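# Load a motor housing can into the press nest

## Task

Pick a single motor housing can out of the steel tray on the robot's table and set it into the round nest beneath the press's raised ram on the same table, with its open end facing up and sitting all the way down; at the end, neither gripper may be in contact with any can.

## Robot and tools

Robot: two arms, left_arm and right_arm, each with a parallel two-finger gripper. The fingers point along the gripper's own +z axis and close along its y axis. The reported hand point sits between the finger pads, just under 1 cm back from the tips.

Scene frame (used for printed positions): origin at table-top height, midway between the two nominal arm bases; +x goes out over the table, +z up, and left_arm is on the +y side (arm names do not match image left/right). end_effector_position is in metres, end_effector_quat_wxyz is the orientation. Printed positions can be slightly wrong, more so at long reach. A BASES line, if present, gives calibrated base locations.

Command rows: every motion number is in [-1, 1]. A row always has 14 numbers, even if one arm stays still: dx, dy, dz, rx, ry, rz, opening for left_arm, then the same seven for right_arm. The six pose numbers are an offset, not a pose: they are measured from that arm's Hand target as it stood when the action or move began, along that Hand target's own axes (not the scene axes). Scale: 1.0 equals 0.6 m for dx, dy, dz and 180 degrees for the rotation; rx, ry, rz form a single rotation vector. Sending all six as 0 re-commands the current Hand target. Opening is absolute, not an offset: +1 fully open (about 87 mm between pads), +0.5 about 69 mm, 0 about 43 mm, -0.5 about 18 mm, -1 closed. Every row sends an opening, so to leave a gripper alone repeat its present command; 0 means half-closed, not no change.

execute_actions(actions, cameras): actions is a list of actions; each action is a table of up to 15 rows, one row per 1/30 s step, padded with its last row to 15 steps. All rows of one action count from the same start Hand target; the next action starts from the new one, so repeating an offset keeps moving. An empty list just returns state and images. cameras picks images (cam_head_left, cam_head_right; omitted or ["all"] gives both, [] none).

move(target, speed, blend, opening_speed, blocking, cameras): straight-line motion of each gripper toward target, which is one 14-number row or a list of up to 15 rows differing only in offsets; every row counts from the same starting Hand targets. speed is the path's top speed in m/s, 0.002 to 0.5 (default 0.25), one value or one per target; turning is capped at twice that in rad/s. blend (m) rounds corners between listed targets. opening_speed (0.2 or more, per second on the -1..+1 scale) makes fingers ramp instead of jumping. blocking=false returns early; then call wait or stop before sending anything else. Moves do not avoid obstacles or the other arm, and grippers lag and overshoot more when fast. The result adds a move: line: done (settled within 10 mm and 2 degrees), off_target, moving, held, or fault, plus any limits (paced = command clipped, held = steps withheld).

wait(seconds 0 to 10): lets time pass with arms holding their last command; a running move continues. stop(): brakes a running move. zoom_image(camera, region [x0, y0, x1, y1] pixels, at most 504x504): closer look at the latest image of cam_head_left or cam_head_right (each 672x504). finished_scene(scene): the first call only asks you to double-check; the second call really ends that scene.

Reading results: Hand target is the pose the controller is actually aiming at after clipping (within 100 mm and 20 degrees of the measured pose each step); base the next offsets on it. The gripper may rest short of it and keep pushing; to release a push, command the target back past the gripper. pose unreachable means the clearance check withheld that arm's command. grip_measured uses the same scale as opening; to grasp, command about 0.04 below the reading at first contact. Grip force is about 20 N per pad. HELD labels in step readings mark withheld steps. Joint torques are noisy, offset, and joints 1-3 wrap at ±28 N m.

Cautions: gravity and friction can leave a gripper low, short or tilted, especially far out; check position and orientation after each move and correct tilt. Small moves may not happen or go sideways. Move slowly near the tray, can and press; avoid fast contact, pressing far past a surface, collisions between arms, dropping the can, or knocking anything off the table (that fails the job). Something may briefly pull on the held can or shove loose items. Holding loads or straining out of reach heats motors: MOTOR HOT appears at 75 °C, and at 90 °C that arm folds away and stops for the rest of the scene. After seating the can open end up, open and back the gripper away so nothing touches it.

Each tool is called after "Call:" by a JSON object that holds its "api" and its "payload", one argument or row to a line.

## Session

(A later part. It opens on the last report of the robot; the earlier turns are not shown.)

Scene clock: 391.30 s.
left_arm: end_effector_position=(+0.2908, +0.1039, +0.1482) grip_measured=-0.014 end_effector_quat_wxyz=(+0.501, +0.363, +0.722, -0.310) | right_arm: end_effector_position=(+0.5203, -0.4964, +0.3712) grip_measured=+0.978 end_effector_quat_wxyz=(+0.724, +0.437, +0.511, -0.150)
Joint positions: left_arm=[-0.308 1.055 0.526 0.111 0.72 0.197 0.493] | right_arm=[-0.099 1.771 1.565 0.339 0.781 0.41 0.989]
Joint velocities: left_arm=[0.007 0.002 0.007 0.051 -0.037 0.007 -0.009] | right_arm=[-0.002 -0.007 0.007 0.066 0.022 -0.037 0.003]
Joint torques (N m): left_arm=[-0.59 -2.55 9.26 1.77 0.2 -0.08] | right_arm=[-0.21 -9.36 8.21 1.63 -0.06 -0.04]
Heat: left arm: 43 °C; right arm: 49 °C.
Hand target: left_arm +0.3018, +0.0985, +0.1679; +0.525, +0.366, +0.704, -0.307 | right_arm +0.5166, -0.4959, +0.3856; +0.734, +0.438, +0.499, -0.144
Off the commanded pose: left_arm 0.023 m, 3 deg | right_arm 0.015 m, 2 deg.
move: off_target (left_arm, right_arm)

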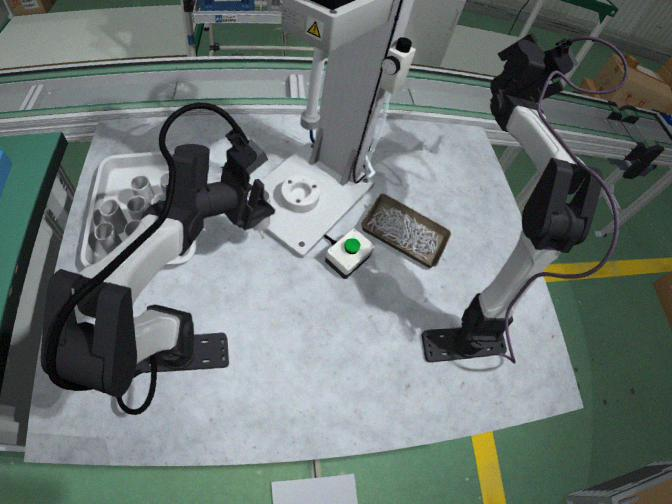

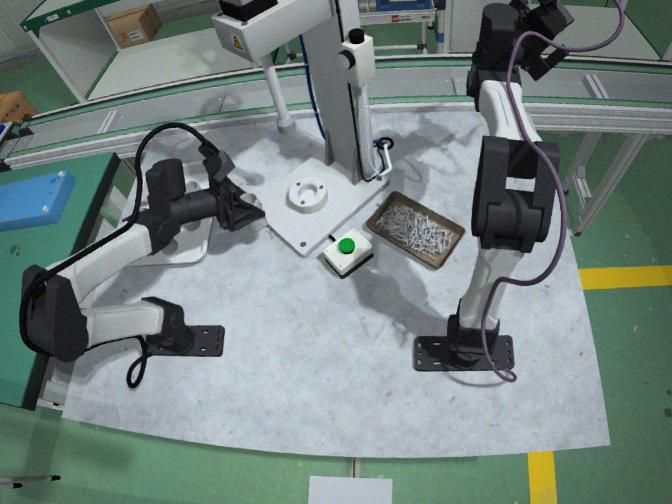

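Call:
{"api": "move", "payload": {
  "target": [-0.0585,0.0583,0.1462,0,-0.014,0,-0.2,0,0,0,0,0,0,1],
  "speed": 0.08
}}

Call:
{"api": "zoom_image", "payload": {
  "camera": "cam_head_left",
  "region": [210, 110, 370, 250]
}}

Call:
{"api": "zoom_image", "payload": {
  "camera": "cam_head_right",
  "region": [210, 110, 370, 250]
}}

Scene clock: 397.77 s.
left_arm: end_effector_position=(+0.3711, +0.0465, +0.1546) grip_measured=-0.014 end_effector_quat_wxyz=(+0.515, +0.358, +0.711, -0.317) | right_arm: end_effector_position=(+0.5203, -0.4964, +0.3712) grip_measured=+0.978 end_effector_quat_wxyz=(+0.724, +0.437, +0.511, -0.150)
Joint positions: left_arm=[-0.422 1.471 0.779 0.357 0.621 0.114 0.493] | right_arm=[-0.099 1.771 1.565 0.339 0.781 0.41 0.989]
Joint velocities: left_arm=[0.012 -0.022 -0.007 0.022 -0.066 0.051 -0.006] | right_arm=[-0.002 0.002 0.002 -0.066 0.022 0.007 -0.013]
Joint torques (N m): left_arm=[-0.65 -5.78 9.2 1.9 0.14 -0.09] | right_arm=[-0.23 -9.36 8.21 1.63 -0.06 -0.04]
Heat: left arm: 44 °C; right arm: 49 °C.
Hand target: left_arm +0.3829, +0.0390, +0.1750; +0.540, +0.358, +0.692, -0.317 | right_arm +0.5166, -0.4959, +0.3856; +0.734, +0.438, +0.499, -0.144
Off the commanded pose: left_arm 0.026 m, 4 deg | right_arm 0.015 m, 2 deg.
move: off_target (left_arm, right_arm)

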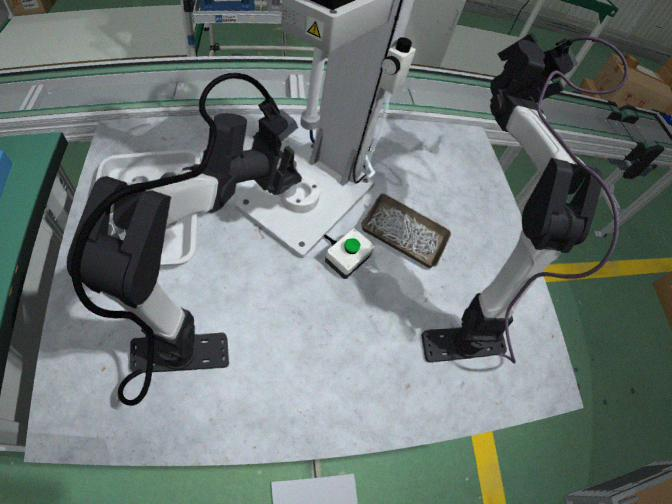

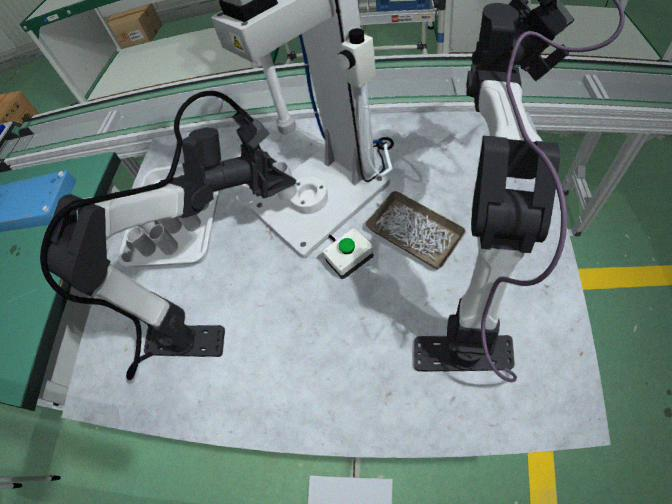

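Scaled by 3.150.

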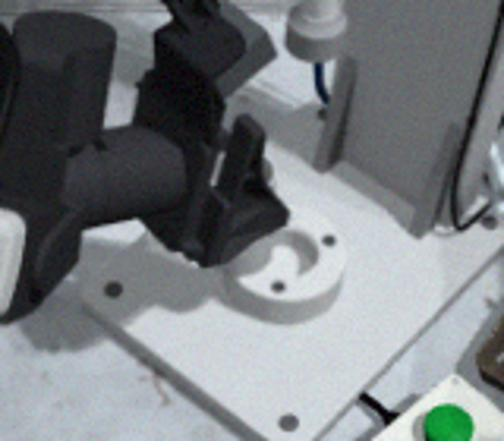

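Scaled by 3.150.

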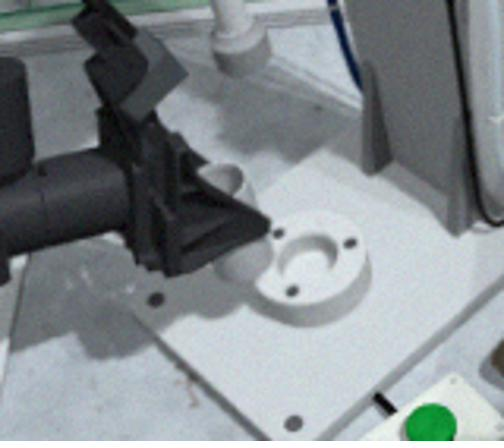

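Call:
{"api": "move", "payload": {
  "target": [0.0013,0.018,0.0513,0,-0.002,0,-0.2,0,0,0,0,0,0,1],
  "speed": 0.06
}}

Call:
{"api": "zoom_image", "payload": {
  "camera": "cam_head_left",
  "region": [250, 120, 350, 220]
}}

Call:
{"api": "zoom_image", "payload": {
  "camera": "cam_head_right",
  "region": [250, 120, 350, 220]
}}

Scene clock: 406.50 s.
left_arm: end_effector_position=(+0.3908, +0.0301, +0.1468) grip_measured=-0.014 end_effector_quat_wxyz=(+0.517, +0.361, +0.705, -0.324) | right_arm: end_effector_position=(+0.5203, -0.4964, +0.3712) grip_measured=+0.978 end_effector_quat_wxyz=(+0.724, +0.437, +0.511, -0.150)
Joint positions: left_arm=[-0.44 1.589 0.843 0.425 0.621 0.105 0.493] | right_arm=[-0.099 1.771 1.565 0.339 0.781 0.41 0.989]
Joint velocities: left_arm=[0.002 -0.002 -0.007 0.022 0.051 0.007 -0.004] | right_arm=[-0.007 -0.002 -0.017 -0.081 -0.022 -0.022 0.013]
Joint torques (N m): left_arm=[-1.18 -5.5 10.47 1.83 -0.02 -0.13] | right_arm=[-0.21 -9.36 8.21 1.63 -0.06 -0.04]
Heat: left arm: 46 °C; right arm: 49 °C.
Hand target: left_arm +0.4079, +0.0198, +0.1665; +0.542, +0.357, +0.691, -0.319 | right_arm +0.5166, -0.4959, +0.3856; +0.734, +0.438, +0.499, -0.144
Off the commanded pose: left_arm 0.028 m, 3 deg | right_arm 0.015 m, 2 deg.
move: off_target (left_arm, right_arm)

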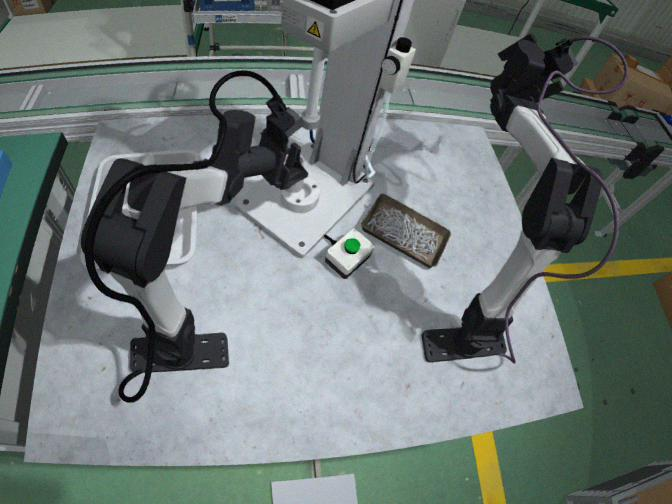

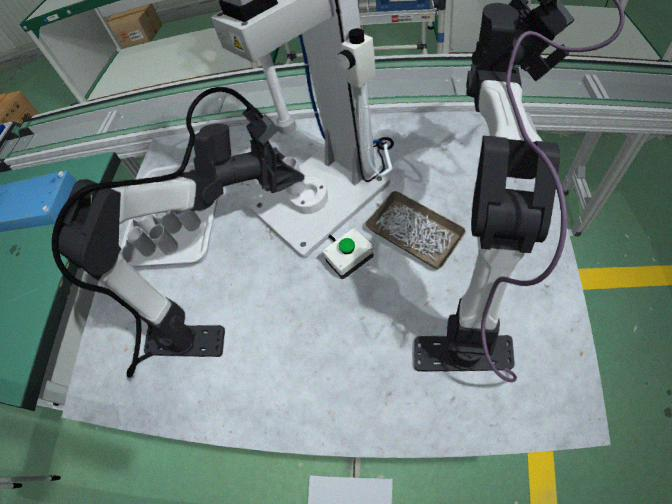

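Scaled by 5.040.

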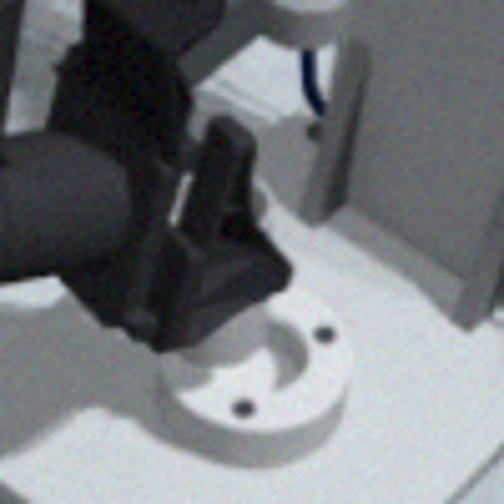

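Scaled by 5.040.

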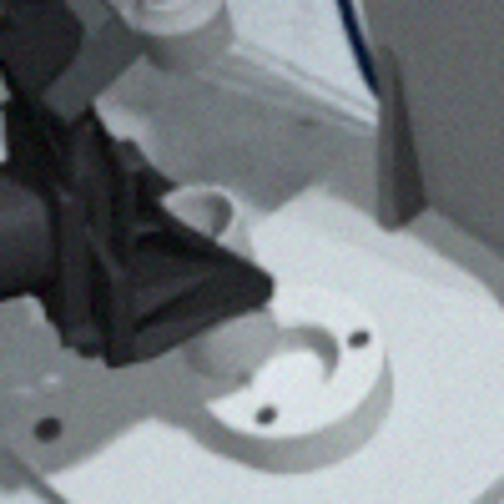

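Call:
{"api": "move", "payload": {
  "target": [0.007,0.0028,0.0293,0,0.003,0.014,-0.2,0,0,0,0,0,0,1],
  "speed": 0.05
}}

Call:
{"api": "zoom_image", "payload": {
  "camera": "cam_head_left",
  "region": [250, 120, 350, 220]
}}

Call:
{"api": "zoom_image", "payload": {
  "camera": "cam_head_right",
  "region": [250, 120, 350, 220]
}}

Scene clock: 413.43 s.
left_arm: end_effector_position=(+0.3991, +0.0271, +0.1473) grip_measured=-0.014 end_effector_quat_wxyz=(+0.536, +0.377, +0.683, -0.322) | right_arm: end_effector_position=(+0.5203, -0.4964, +0.3712) grip_measured=+0.978 end_effector_quat_wxyz=(+0.724, +0.437, +0.511, -0.150)
Joint positions: left_arm=[-0.434 1.627 0.843 0.507 0.646 0.133 0.493] | right_arm=[-0.099 1.771 1.565 0.339 0.781 0.41 0.989]
Joint velocities: left_arm=[-0.002 -0.002 -0.022 0.007 -0.007 -0.022 -0.001] | right_arm=[0.002 -0.012 -0.012 -0.007 0.066 0.007 0.008]
Joint torques (N m): left_arm=[-4.36 -3.64 12.94 1.32 -0.5 0] | right_arm=[-0.23 -9.35 8.21 1.63 -0.06 -0.04]
Heat: left arm: 48 °C; right arm: 49 °C.
Hand target: left_arm +0.4178, +0.0068, +0.1582; +0.546, +0.373, +0.685, -0.306 | right_arm +0.5166, -0.4959, +0.3856; +0.734, +0.438, +0.499, -0.144
Off the commanded pose: left_arm 0.030 m, 2 deg | right_arm 0.015 m, 2 deg.
move: off_target (left_arm, right_arm)

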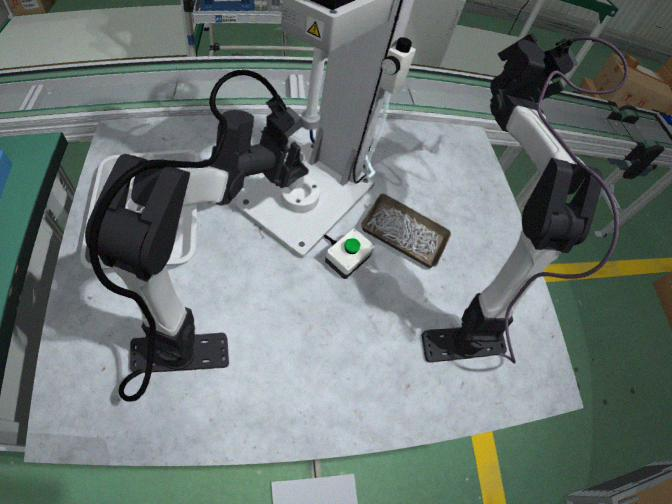

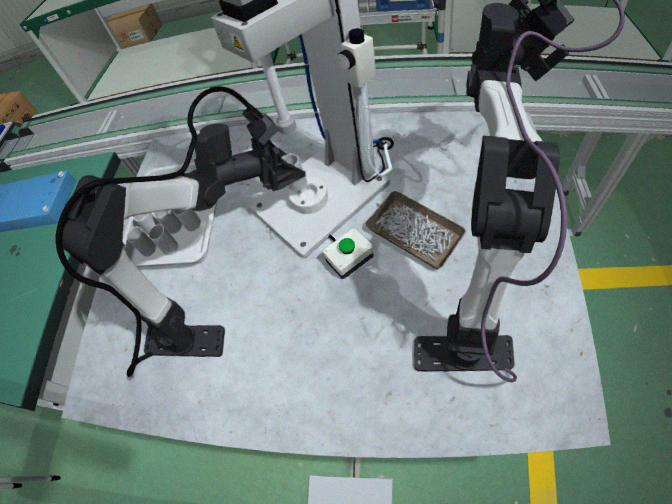

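Scaled by 5.040.

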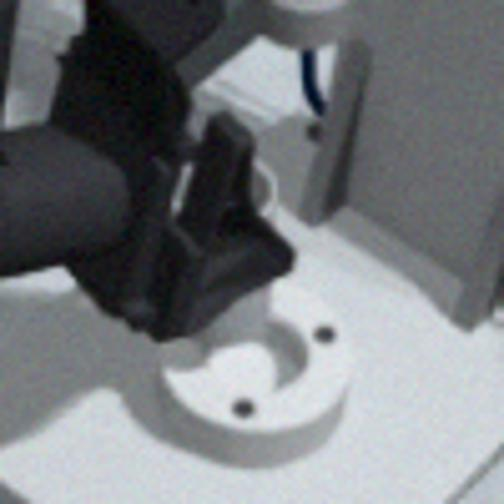

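Scaled by 5.040.

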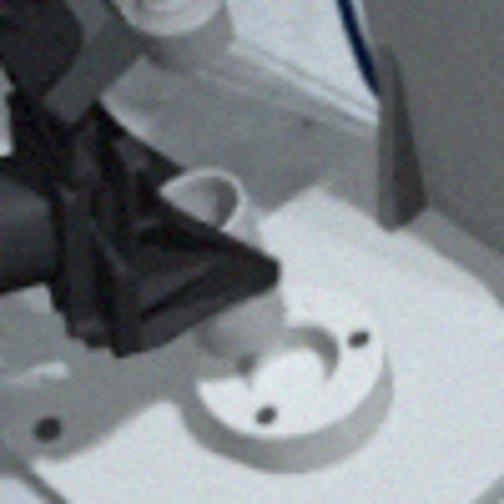

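Call:
{"api": "zoom_image", "payload": {
  "camera": "cam_head_left",
  "region": [220, 70, 340, 190]
}}

Call:
{"api": "zoom_image", "payload": {
  "camera": "cam_head_right",
  "region": [220, 80, 340, 200]
}}

Scaled by 4.200.

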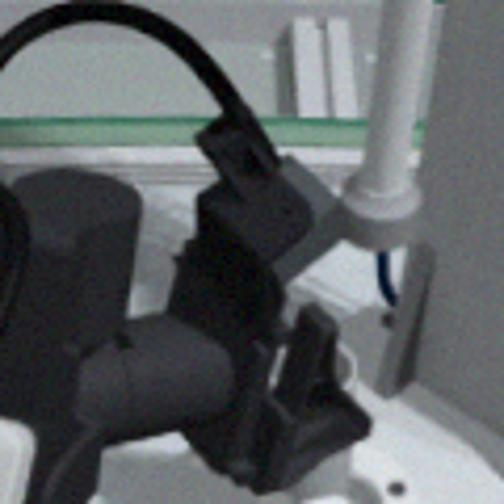

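Scaled by 4.200.

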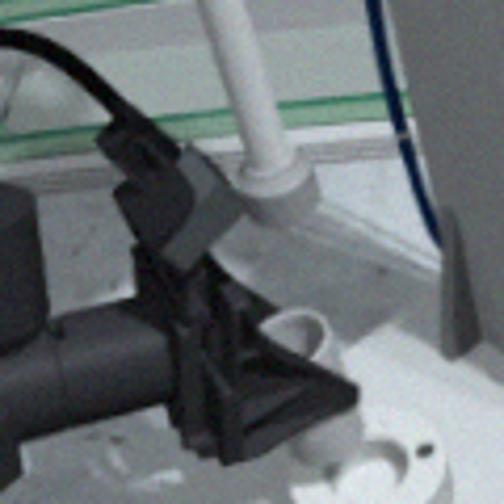

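Call:
{"api": "move", "payload": {
  "target": [0.0593,-0.0928,-0.3158,0,0,0,-0.2,0,0,0,0,0,0,1],
  "speed": 0.12
}}

Call:
{"api": "zoom_image", "payload": {
  "camera": "cam_head_left",
  "region": [170, 150, 310, 270]
}}

Scene clock: 430.07 s.
left_arm: end_effector_position=(+0.2672, +0.1400, +0.1636) grip_measured=-0.014 end_effector_quat_wxyz=(+0.536, +0.370, +0.696, -0.300) | right_arm: end_effector_position=(+0.5203, -0.4964, +0.3712) grip_measured=+0.978 end_effector_quat_wxyz=(+0.724, +0.437, +0.511, -0.150)
Joint positions: left_arm=[-0.132 0.838 0.461 -0.016 0.881 0.288 0.493] | right_arm=[-0.099 1.771 1.565 0.339 0.781 0.41 0.989]
Joint velocities: left_arm=[-0.027 0.002 0.007 -0.051 -0.007 -0.007 0.004] | right_arm=[-0.002 0.007 -0.007 -0.022 -0.007 0.022 0.003]
Joint torques (N m): left_arm=[0.5 -2.78 6.57 1.49 0.46 0.16] | right_arm=[-0.23 -9.36 8.2 1.63 -0.06 -0.04]
Heat: left arm: 52 °C; right arm: 50 °C.
Hand target: left_arm +0.2667, +0.1400, +0.1693; +0.545, +0.378, +0.686, -0.299 | right_arm +0.5166, -0.4959, +0.3856; +0.734, +0.438, +0.499, -0.144
Off the commanded pose: left_arm 0.002 m, 2 deg | right_arm 0.015 m, 2 deg.
move: off_target (right_arm)

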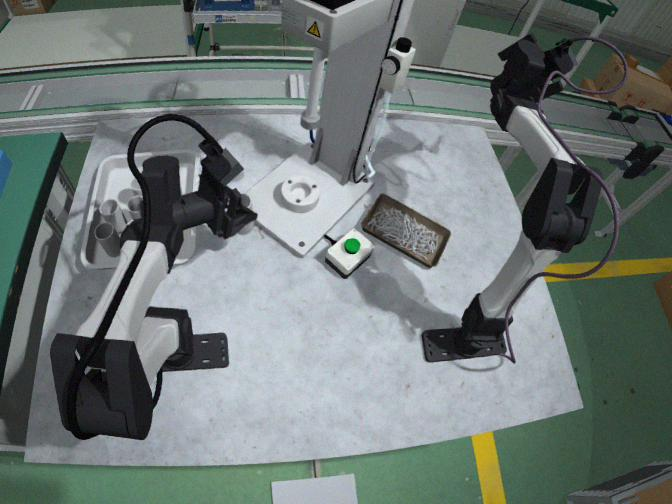

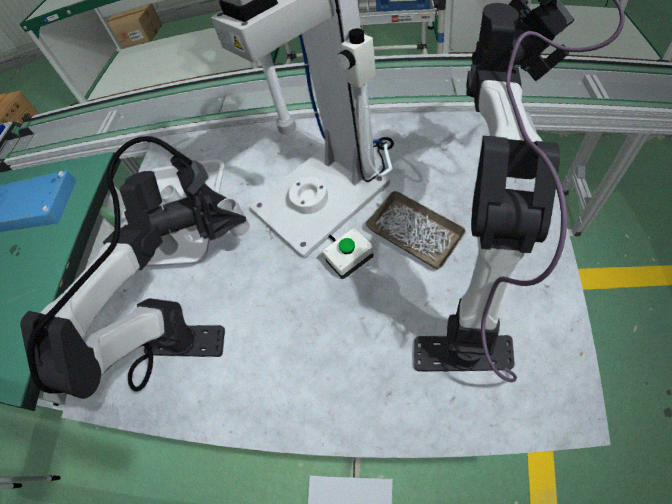

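Scaled by 3.600.

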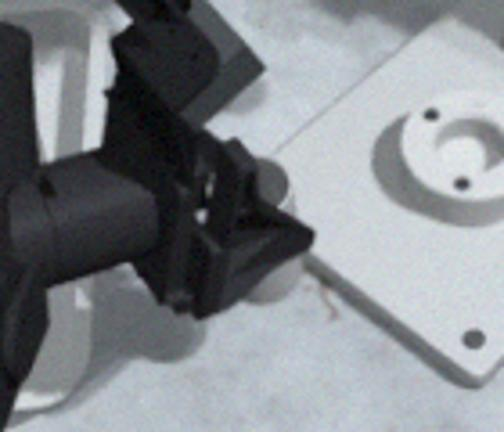

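Call:
{"api": "move", "payload": {
  "target": [0.151,-0.0418,0.0485,0,0,0,-0.2,0,0,0,0,0,0,1],
  "speed": 0.1
}}

Call:
{"api": "zoom_image", "payload": {
  "camera": "cam_head_left",
  "region": [170, 180, 310, 300]
}}

Call:
{"api": "zoom_image", "payload": {
  "camera": "cam_head_right",
  "region": [170, 180, 310, 300]
}}

Scene clock: 438.17 s.
left_arm: end_effector_position=(+0.2475, +0.1218, +0.0712) grip_measured=-0.014 end_effector_quat_wxyz=(+0.537, +0.376, +0.692, -0.302) | right_arm: end_effector_position=(+0.5203, -0.4964, +0.3712) grip_measured=+0.978 end_effector_quat_wxyz=(+0.724, +0.437, +0.511, -0.150)
Joint positions: left_arm=[-0.261 1.009 0.091 0.576 0.772 0.23 0.493] | right_arm=[-0.099 1.771 1.565 0.339 0.781 0.41 0.989]
Joint velocities: left_arm=[0.002 0.002 -0.017 -0.007 -0.022 0.022 -0.004] | right_arm=[-0.002 -0.007 0.007 -0.051 -0.007 -0.007 -0.008]
Joint torques (N m): left_arm=[-0.58 -1.09 5.01 1.87 0.22 -0.04] | right_arm=[-0.21 -9.36 8.21 1.63 -0.06 -0.04]
Heat: left arm: 50 °C; right arm: 50 °C.
Hand target: left_arm +0.2491, +0.1199, +0.0746; +0.546, +0.376, +0.686, -0.302 | right_arm +0.5166, -0.4959, +0.3856; +0.734, +0.438, +0.499, -0.144
Off the commanded pose: left_arm 0.004 m, 1 deg | right_arm 0.015 m, 2 deg.
move: off_target (right_arm)

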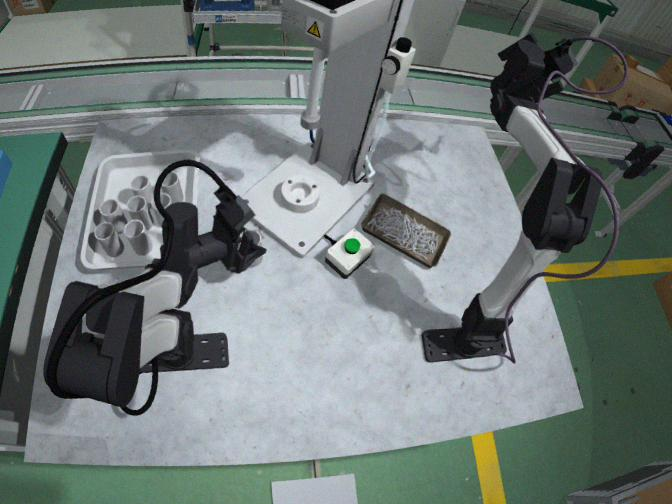

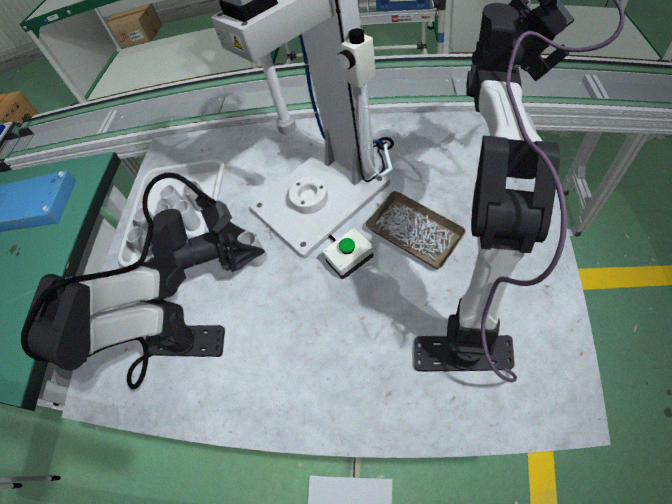

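Scaled by 3.600.

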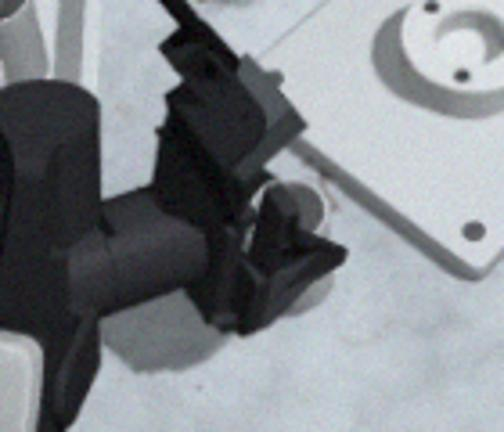

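Scaled by 3.600.

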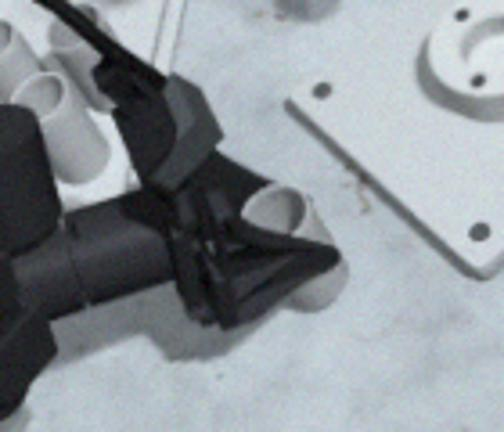

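Call:
{"api": "move", "payload": {
  "target": [0.02,0,0.0047,0,0,0,-0.2,0,0,0,0,0,0,1],
  "speed": 0.04,
  "cameras": []
}}

Scene clock: 441.00 s.
left_arm: end_effector_position=(+0.2506, +0.1210, +0.0634) grip_measured=-0.014 end_effector_quat_wxyz=(+0.546, +0.377, +0.686, -0.300) | right_arm: end_effector_position=(+0.5203, -0.4964, +0.3712) grip_measured=+0.978 end_effector_quat_wxyz=(+0.724, +0.437, +0.511, -0.150)
Joint positions: left_arm=[-0.261 1.117 0.058 0.74 0.772 0.226 0.493] | right_arm=[-0.099 1.771 1.565 0.339 0.781 0.41 0.989]
Joint velocities: left_arm=[-0.007 -0.022 -0.012 0.051 -0.022 0.095 -0.001] | right_arm=[0.007 0.002 -0.022 -0.051 0.037 -0.007 -0.018]
Joint torques (N m): left_arm=[-0.59 -1.16 4.22 1.64 0.18 -0.03] | right_arm=[-0.23 -9.36 8.21 1.63 -0.06 -0.04]
Heat: left arm: 50 °C; right arm: 50 °C.
Hand target: left_arm +0.2493, +0.1199, +0.0621; +0.546, +0.376, +0.685, -0.302 | right_arm +0.5166, -0.4959, +0.3856; +0.734, +0.438, +0.499, -0.144
Off the commanded pose: left_arm 0.002 m, 0 deg | right_arm 0.015 m, 2 deg.
move: off_target (right_arm)
No camera images: "cameras" was empty.

Call:
{"api": "move", "payload": {
  "target": [0.0055,0,0.001,0,0,0,-0.2,0,0,0,0,0,0,1],
  "speed": 0.03,
  "cameras": []
}}

Call:
{"api": "move", "payload": {
  "target": [0,0,0,0,0,0,0.45,0,0,0,0,0,0,1],
  "opening_speed": 0.5
}}

Call:
{"api": "zoom_image", "payload": {
  "camera": "cam_head_right",
  "region": [170, 180, 310, 300]
}}

Scene clock: 445.63 s.
left_arm: end_effector_position=(+0.2519, +0.1204, +0.0631) grip_measured=-0.014 end_effector_quat_wxyz=(+0.551, +0.378, +0.681, -0.300) | right_arm: end_effector_position=(+0.5203, -0.4964, +0.3712) grip_measured=+0.978 end_effector_quat_wxyz=(+0.724, +0.437, +0.511, -0.150)
Joint positions: left_arm=[-0.261 1.149 0.051 0.795 0.773 0.223 0.493] | right_arm=[-0.099 1.771 1.565 0.339 0.781 0.41 0.989]
Joint velocities: left_arm=[0.002 0.002 0.012 0.007 0.051 -0.022 0.009] | right_arm=[0.002 -0.002 -0.002 -0.007 0.022 -0.051 0.008]
Joint torques (N m): left_arm=[-0.39 -0.98 3.86 1.54 0.2 -0.01] | right_arm=[-0.21 -9.36 8.21 1.63 -0.06 -0.04]
Heat: left arm: 48 °C; right arm: 50 °C.
Hand target: left_arm +0.2491, +0.1200, +0.0585; +0.546, +0.376, +0.686, -0.302 | right_arm +0.5166, -0.4959, +0.3856; +0.734, +0.438, +0.499, -0.144
Off the commanded pose: left_arm 0.005 m, 1 deg | right_arm 0.015 m, 2 deg.
move: off_target (right_arm)
No camera images: "cameras" was empty.

Scene clock: 447.13 s.
left_arm: end_effector_position=(+0.2519, +0.1204, +0.0631) grip_measured=+0.450 end_effector_quat_wxyz=(+0.550, +0.378, +0.682, -0.300) | right_arm: end_effector_position=(+0.5203, -0.4964, +0.3712) grip_measured=+0.978 end_effector_quat_wxyz=(+0.724, +0.437, +0.511, -0.150)
Joint positions: left_arm=[-0.261 1.149 0.051 0.795 0.773 0.223 0.725] | right_arm=[-0.099 1.771 1.565 0.339 0.781 0.41 0.989]
Joint velocities: left_arm=[-0.002 0.022 -0.012 -0.022 0.095 0.007 -0.004] | right_arm=[-0.007 0.012 -0.017 -0.022 0.007 -0.022 -0.024]
Joint torques (N m): left_arm=[-0.44 -0.87 3.79 1.55 0.16 0] | right_arm=[-0.21 -9.36 8.21 1.63 -0.06 -0.04]
Heat: left arm: 47 °C; right arm: 50 °C.
Hand target: left_arm +0.2491, +0.1200, +0.0585; +0.546, +0.376, +0.686, -0.302 | right_arm +0.5166, -0.4959, +0.3856; +0.734, +0.438, +0.499, -0.144
Off the commanded pose: left_arm 0.005 m, 1 deg | right_arm 0.015 m, 2 deg.
move: off_target (right_arm)

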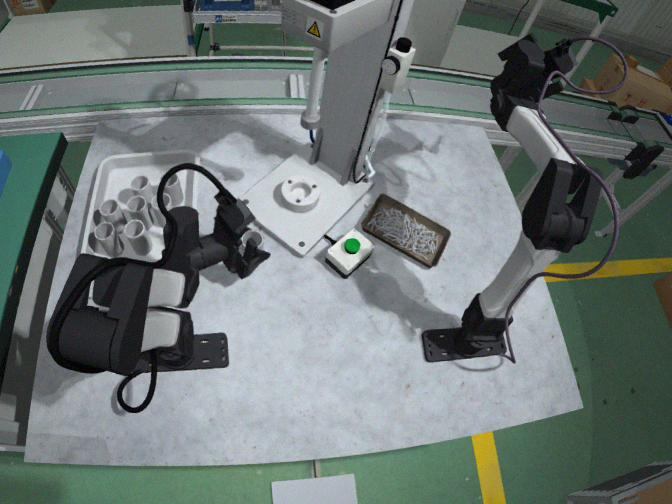

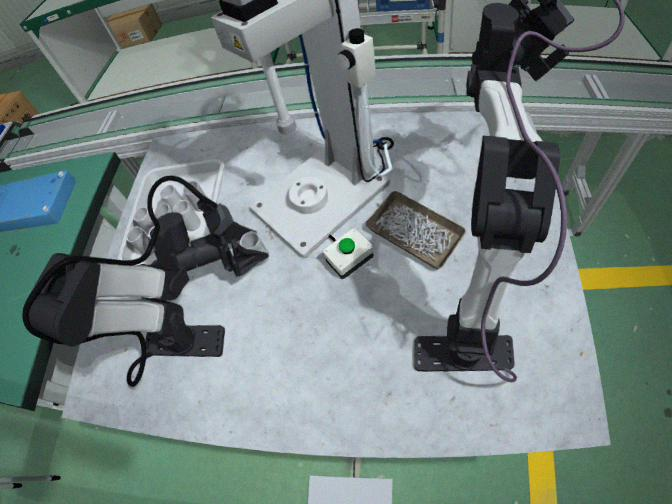

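Scaled by 3.600.

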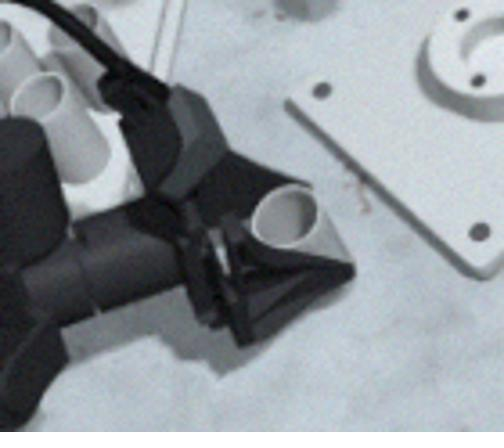

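Call:
{"api": "move", "payload": {
  "target": [0.0088,0.0042,-0.0125,0,-0.039,0,0.45,0,0,0,0,0,0,1],
  "speed": 0.05
}}

Call:
{"api": "zoom_image", "payload": {
  "camera": "cam_head_right",
  "region": [170, 180, 310, 300]
}}

Scene clock: 457.80 s.
left_arm: end_effector_position=(+0.2485, +0.1285, +0.0553) grip_measured=+0.450 end_effector_quat_wxyz=(+0.550, +0.377, +0.669, -0.329) | right_arm: end_effector_position=(+0.5203, -0.4964, +0.3712) grip_measured=+0.978 end_effector_quat_wxyz=(+0.724, +0.437, +0.511, -0.150)
Joint positions: left_arm=[-0.156 1.31 0.02 0.987 0.927 0.22 0.725] | right_arm=[-0.099 1.771 1.565 0.339 0.781 0.41 0.989]
Joint velocities: left_arm=[-0.002 -0.007 0.017 -0.022 0.11 0.037 0.004] | right_arm=[0.012 0.002 -0.012 0.051 -0.066 -0.022 -0.008]
Joint torques (N m): left_arm=[0.7 -1.61 3.03 1.54 0.33 0.17] | right_arm=[-0.23 -9.36 8.21 1.63 -0.06 -0.04]
Heat: left arm: 45 °C; right arm: 50 °C.
Hand target: left_arm +0.2466, +0.1294, +0.0540; +0.586, +0.359, +0.651, -0.322 | right_arm +0.5166, -0.4959, +0.3856; +0.734, +0.438, +0.499, -0.144
Off the commanded pose: left_arm 0.002 m, 5 deg | right_arm 0.015 m, 2 deg.
joint sent to its limit (left arm) — joint 3 (elbow), lower limit, where the elbow is as bent as it goes. The joint targets are off in orientation, not in position.
move: off_target (left_arm, right_arm)

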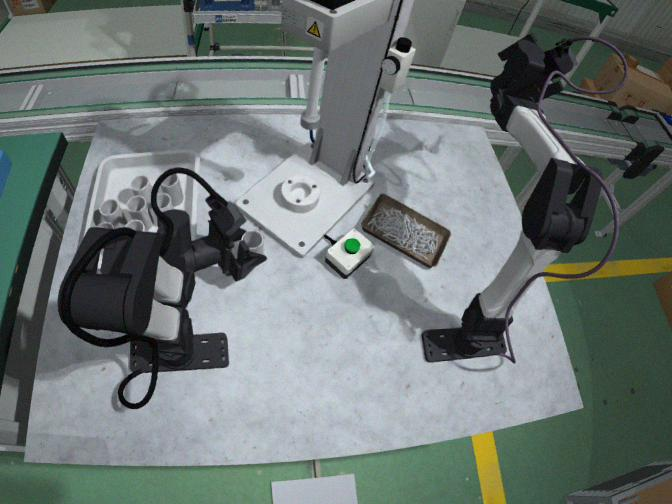

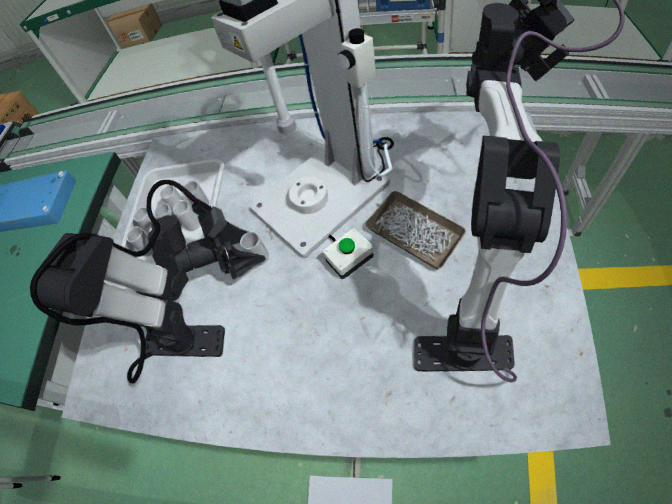

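Scaled by 3.600.

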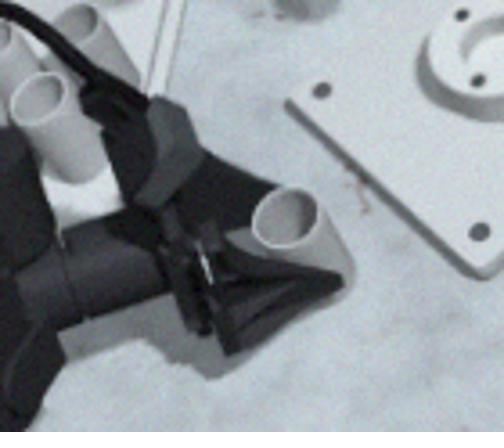

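Call:
{"api": "move", "payload": {
  "target": [0.0115,0,-0.008,0,0,0,0.45,0,0,0,0,0,0,1],
  "speed": 0.05
}}

Call:
{"api": "zoom_image", "payload": {
  "camera": "cam_head_right",
  "region": [170, 180, 310, 300]
}}

Call:
{"api": "zoom_image", "payload": {
  "camera": "cam_head_left",
  "region": [170, 180, 310, 300]
}}

Scene clock: 467.13 s.
left_arm: end_effector_position=(+0.2476, +0.1333, +0.0514) grip_measured=+0.450 end_effector_quat_wxyz=(+0.548, +0.385, +0.665, -0.329) | right_arm: end_effector_position=(+0.5203, -0.4964, +0.3712) grip_measured=+0.978 end_effector_quat_wxyz=(+0.724, +0.437, +0.511, -0.150)
Joint positions: left_arm=[-0.119 1.337 0.02 0.988 0.975 0.26 0.725] | right_arm=[-0.099 1.771 1.565 0.339 0.781 0.41 0.989]
Joint velocities: left_arm=[0.007 0.002 0.007 0.022 -0.081 0.037 -0.007] | right_arm=[-0.007 -0.012 -0.017 -0.081 0.037 -0.022 -0.003]
Joint torques (N m): left_arm=[0.64 -1.72 3.04 1.37 0.36 0.17] | right_arm=[-0.23 -9.36 8.21 1.63 -0.06 -0.04]
Heat: left arm: 43 °C; right arm: 50 °C.
Hand target: left_arm +0.2437, +0.1343, +0.0474; +0.586, +0.359, +0.652, -0.322 | right_arm +0.5166, -0.4959, +0.3856; +0.734, +0.438, +0.499, -0.144
Off the commanded pose: left_arm 0.006 m, 6 deg | right_arm 0.015 m, 2 deg.
joint sent to its limit (left arm) — joint 3 (elbow), lower limit, where the elbow is as bent as it goes. The joint targets are off in orientation, not in position.
move: off_target (left_arm, right_arm)

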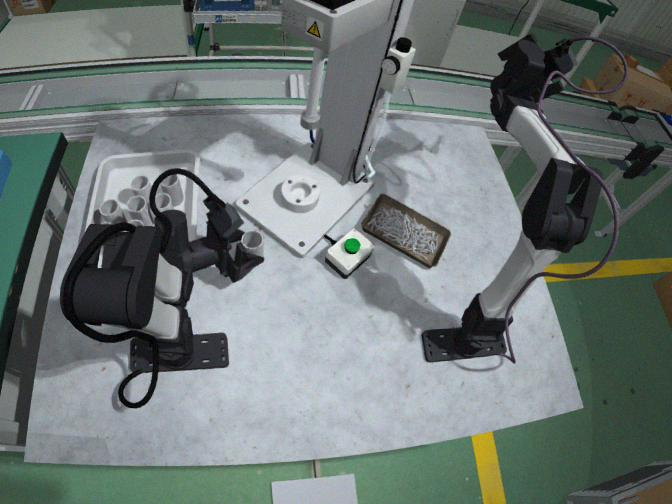

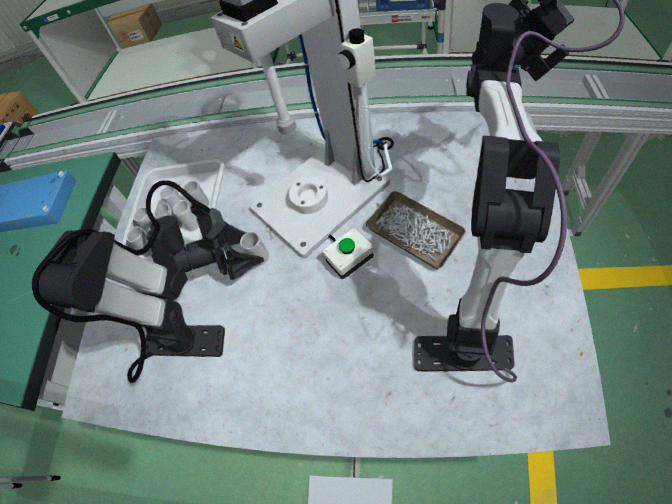

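Scaled by 3.600.

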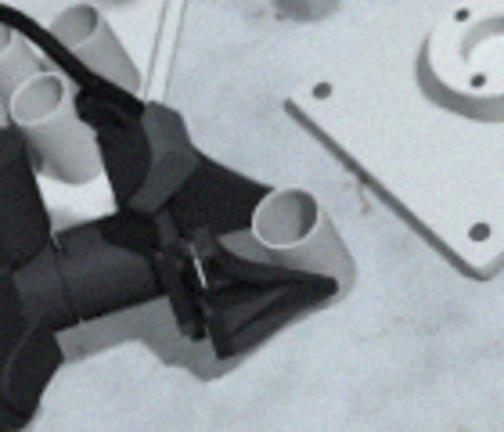

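Scaled by 3.600.

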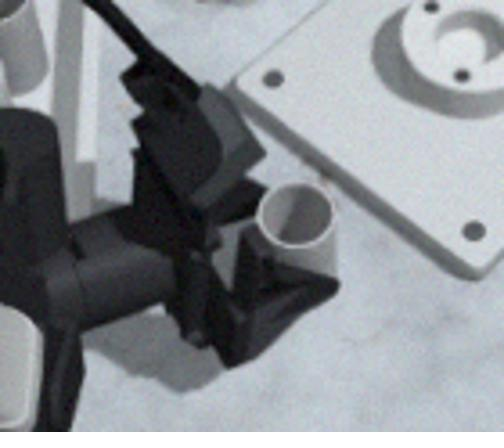

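Call:
{"api": "move", "payload": {
  "target": [-0.007,0.0048,0.0042,0.0187,0.0244,-0.0025,-0.2,0,0,0,0,0,0,1],
  "speed": 0.05,
  "opening_speed": 0.5
}}

Call:
{"api": "zoom_image", "payload": {
  "camera": "cam_head_right",
  "region": [170, 180, 310, 300]
}}

Scene clock: 473.20 s.
left_arm: end_effector_position=(+0.2470, +0.1328, +0.0516) grip_measured=+0.005 end_effector_quat_wxyz=(+0.548, +0.386, +0.664, -0.331) | right_arm: end_effector_position=(+0.5203, -0.4964, +0.3712) grip_measured=+0.978 end_effector_quat_wxyz=(+0.724, +0.437, +0.511, -0.150)
Joint positions: left_arm=[-0.119 1.337 0.02 0.988 0.979 0.26 0.502] | right_arm=[-0.099 1.771 1.565 0.339 0.781 0.41 0.989]
Joint velocities: left_arm=[0.022 -0.017 -0.002 -0.007 -0.095 -0.022 0.004] | right_arm=[0.007 -0.007 -0.007 -0.022 0.081 -0.007 -0.003]
Joint torques (N m): left_arm=[0.02 -2.45 3.73 1.36 0.21 0.05] | right_arm=[-0.21 -9.36 8.21 1.63 -0.06 -0.04]
Heat: left arm: 42 °C; right arm: 50 °C.
Hand target: left_arm +0.2477, +0.1333, +0.0513; +0.548, +0.385, +0.665, -0.329 | right_arm +0.5166, -0.4959, +0.3856; +0.734, +0.438, +0.499, -0.144
Off the commanded pose: left_arm 0.001 m, 0 deg | right_arm 0.015 m, 2 deg.
move: off_target (right_arm)

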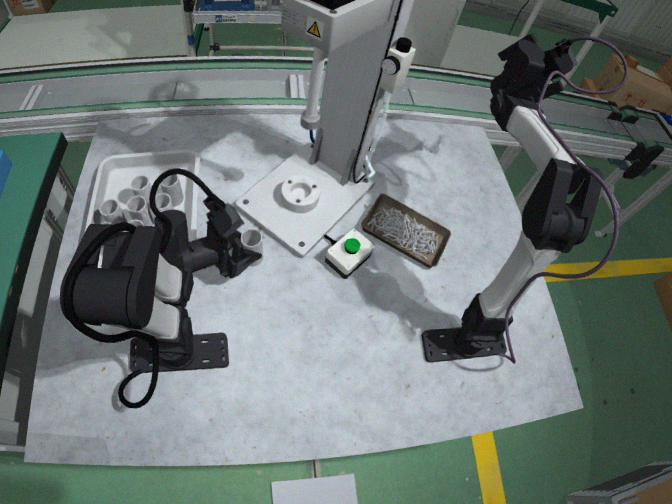

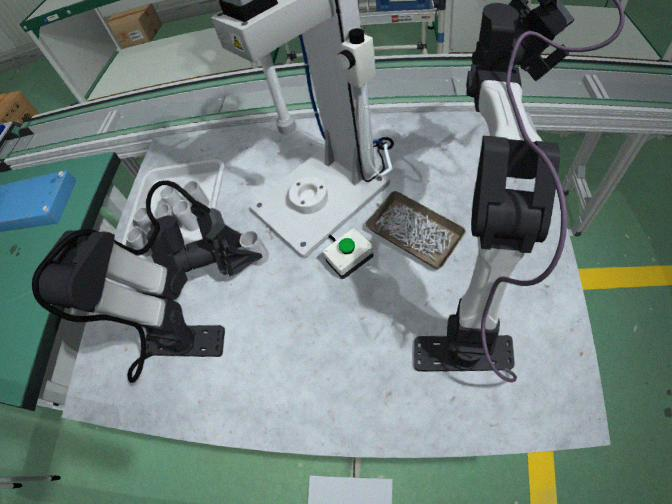

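Scaled by 3.600.

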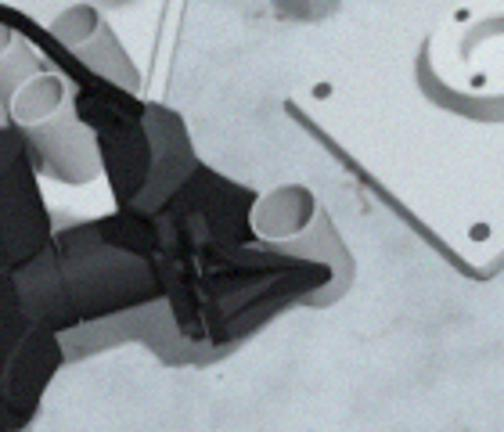

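Call:
{"api": "move", "payload": {
  "target": [
    [-0.0818,-0.0013,-0.0151,0,0,0,-0.2,0,0,0,0,0,0,1],
    [-0.1947,0.0855,0.1303,0,-0.008,0,-0.2,0,0,0,0,0,0,1]
  ],
  "speed": 0.1,
  "blend": 0.02
}}

Call:
{"api": "zoom_image", "payload": {
  "camera": "cam_head_left",
  "region": [220, 90, 340, 230]
}}

Call:
{"api": "zoom_image", "payload": {
  "camera": "cam_head_right",
  "region": [220, 90, 340, 230]
}}

Scene clock: 479.83 s.
left_arm: end_effector_position=(+0.3318, +0.0778, +0.1336) grip_measured=+0.005 end_effector_quat_wxyz=(+0.536, +0.376, +0.675, -0.340) | right_arm: end_effector_position=(+0.5203, -0.4964, +0.3712) grip_measured=+0.978 end_effector_quat_wxyz=(+0.724, +0.437, +0.511, -0.150)
Joint positions: left_arm=[-0.321 1.362 0.519 0.565 0.786 0.142 0.502] | right_arm=[-0.099 1.771 1.565 0.339 0.781 0.41 0.989]
Joint velocities: left_arm=[-0.002 -0.007 -0.002 0.022 -0.125 0.037 -0.006] | right_arm=[-0.007 0.002 0.012 -0.022 -0.037 -0.007 -0.029]
Joint torques (N m): left_arm=[-0.62 -4.22 8.39 1.83 0.18 -0.09] | right_arm=[-0.23 -9.36 8.21 1.63 -0.06 -0.04]
Heat: left arm: 42 °C; right arm: 50 °C.
Hand target: left_arm +0.3426, +0.0724, +0.1511; +0.557, +0.379, +0.657, -0.337 | right_arm +0.5166, -0.4959, +0.3856; +0.734, +0.438, +0.499, -0.144
Off the commanded pose: left_arm 0.021 m, 3 deg | right_arm 0.015 m, 2 deg.
move: off_target (left_arm, right_arm)

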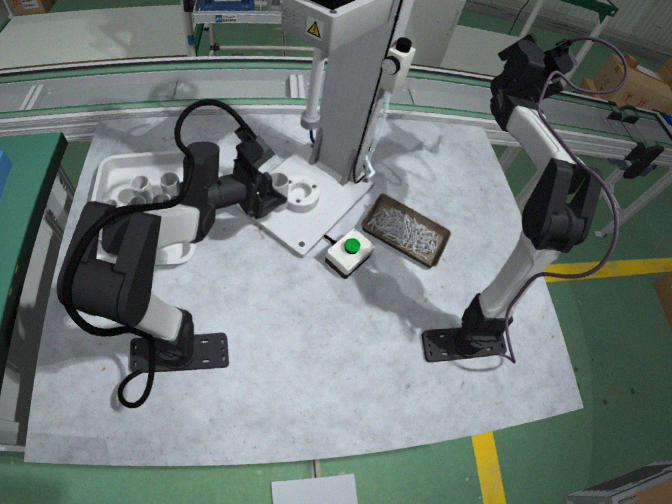

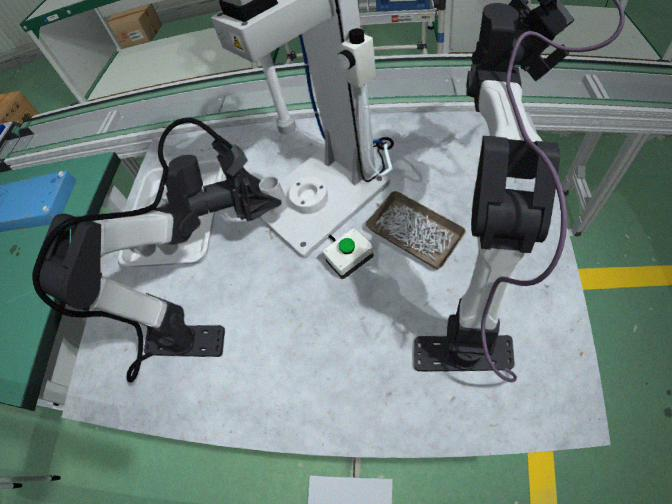

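Scaled by 3.600.

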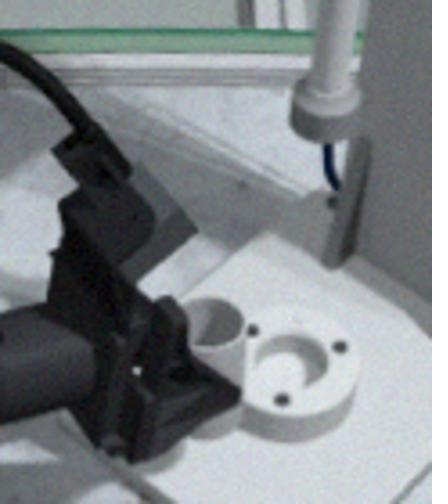

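Scaled by 3.600.

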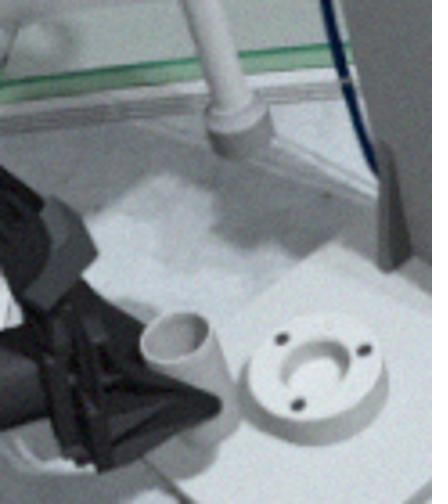

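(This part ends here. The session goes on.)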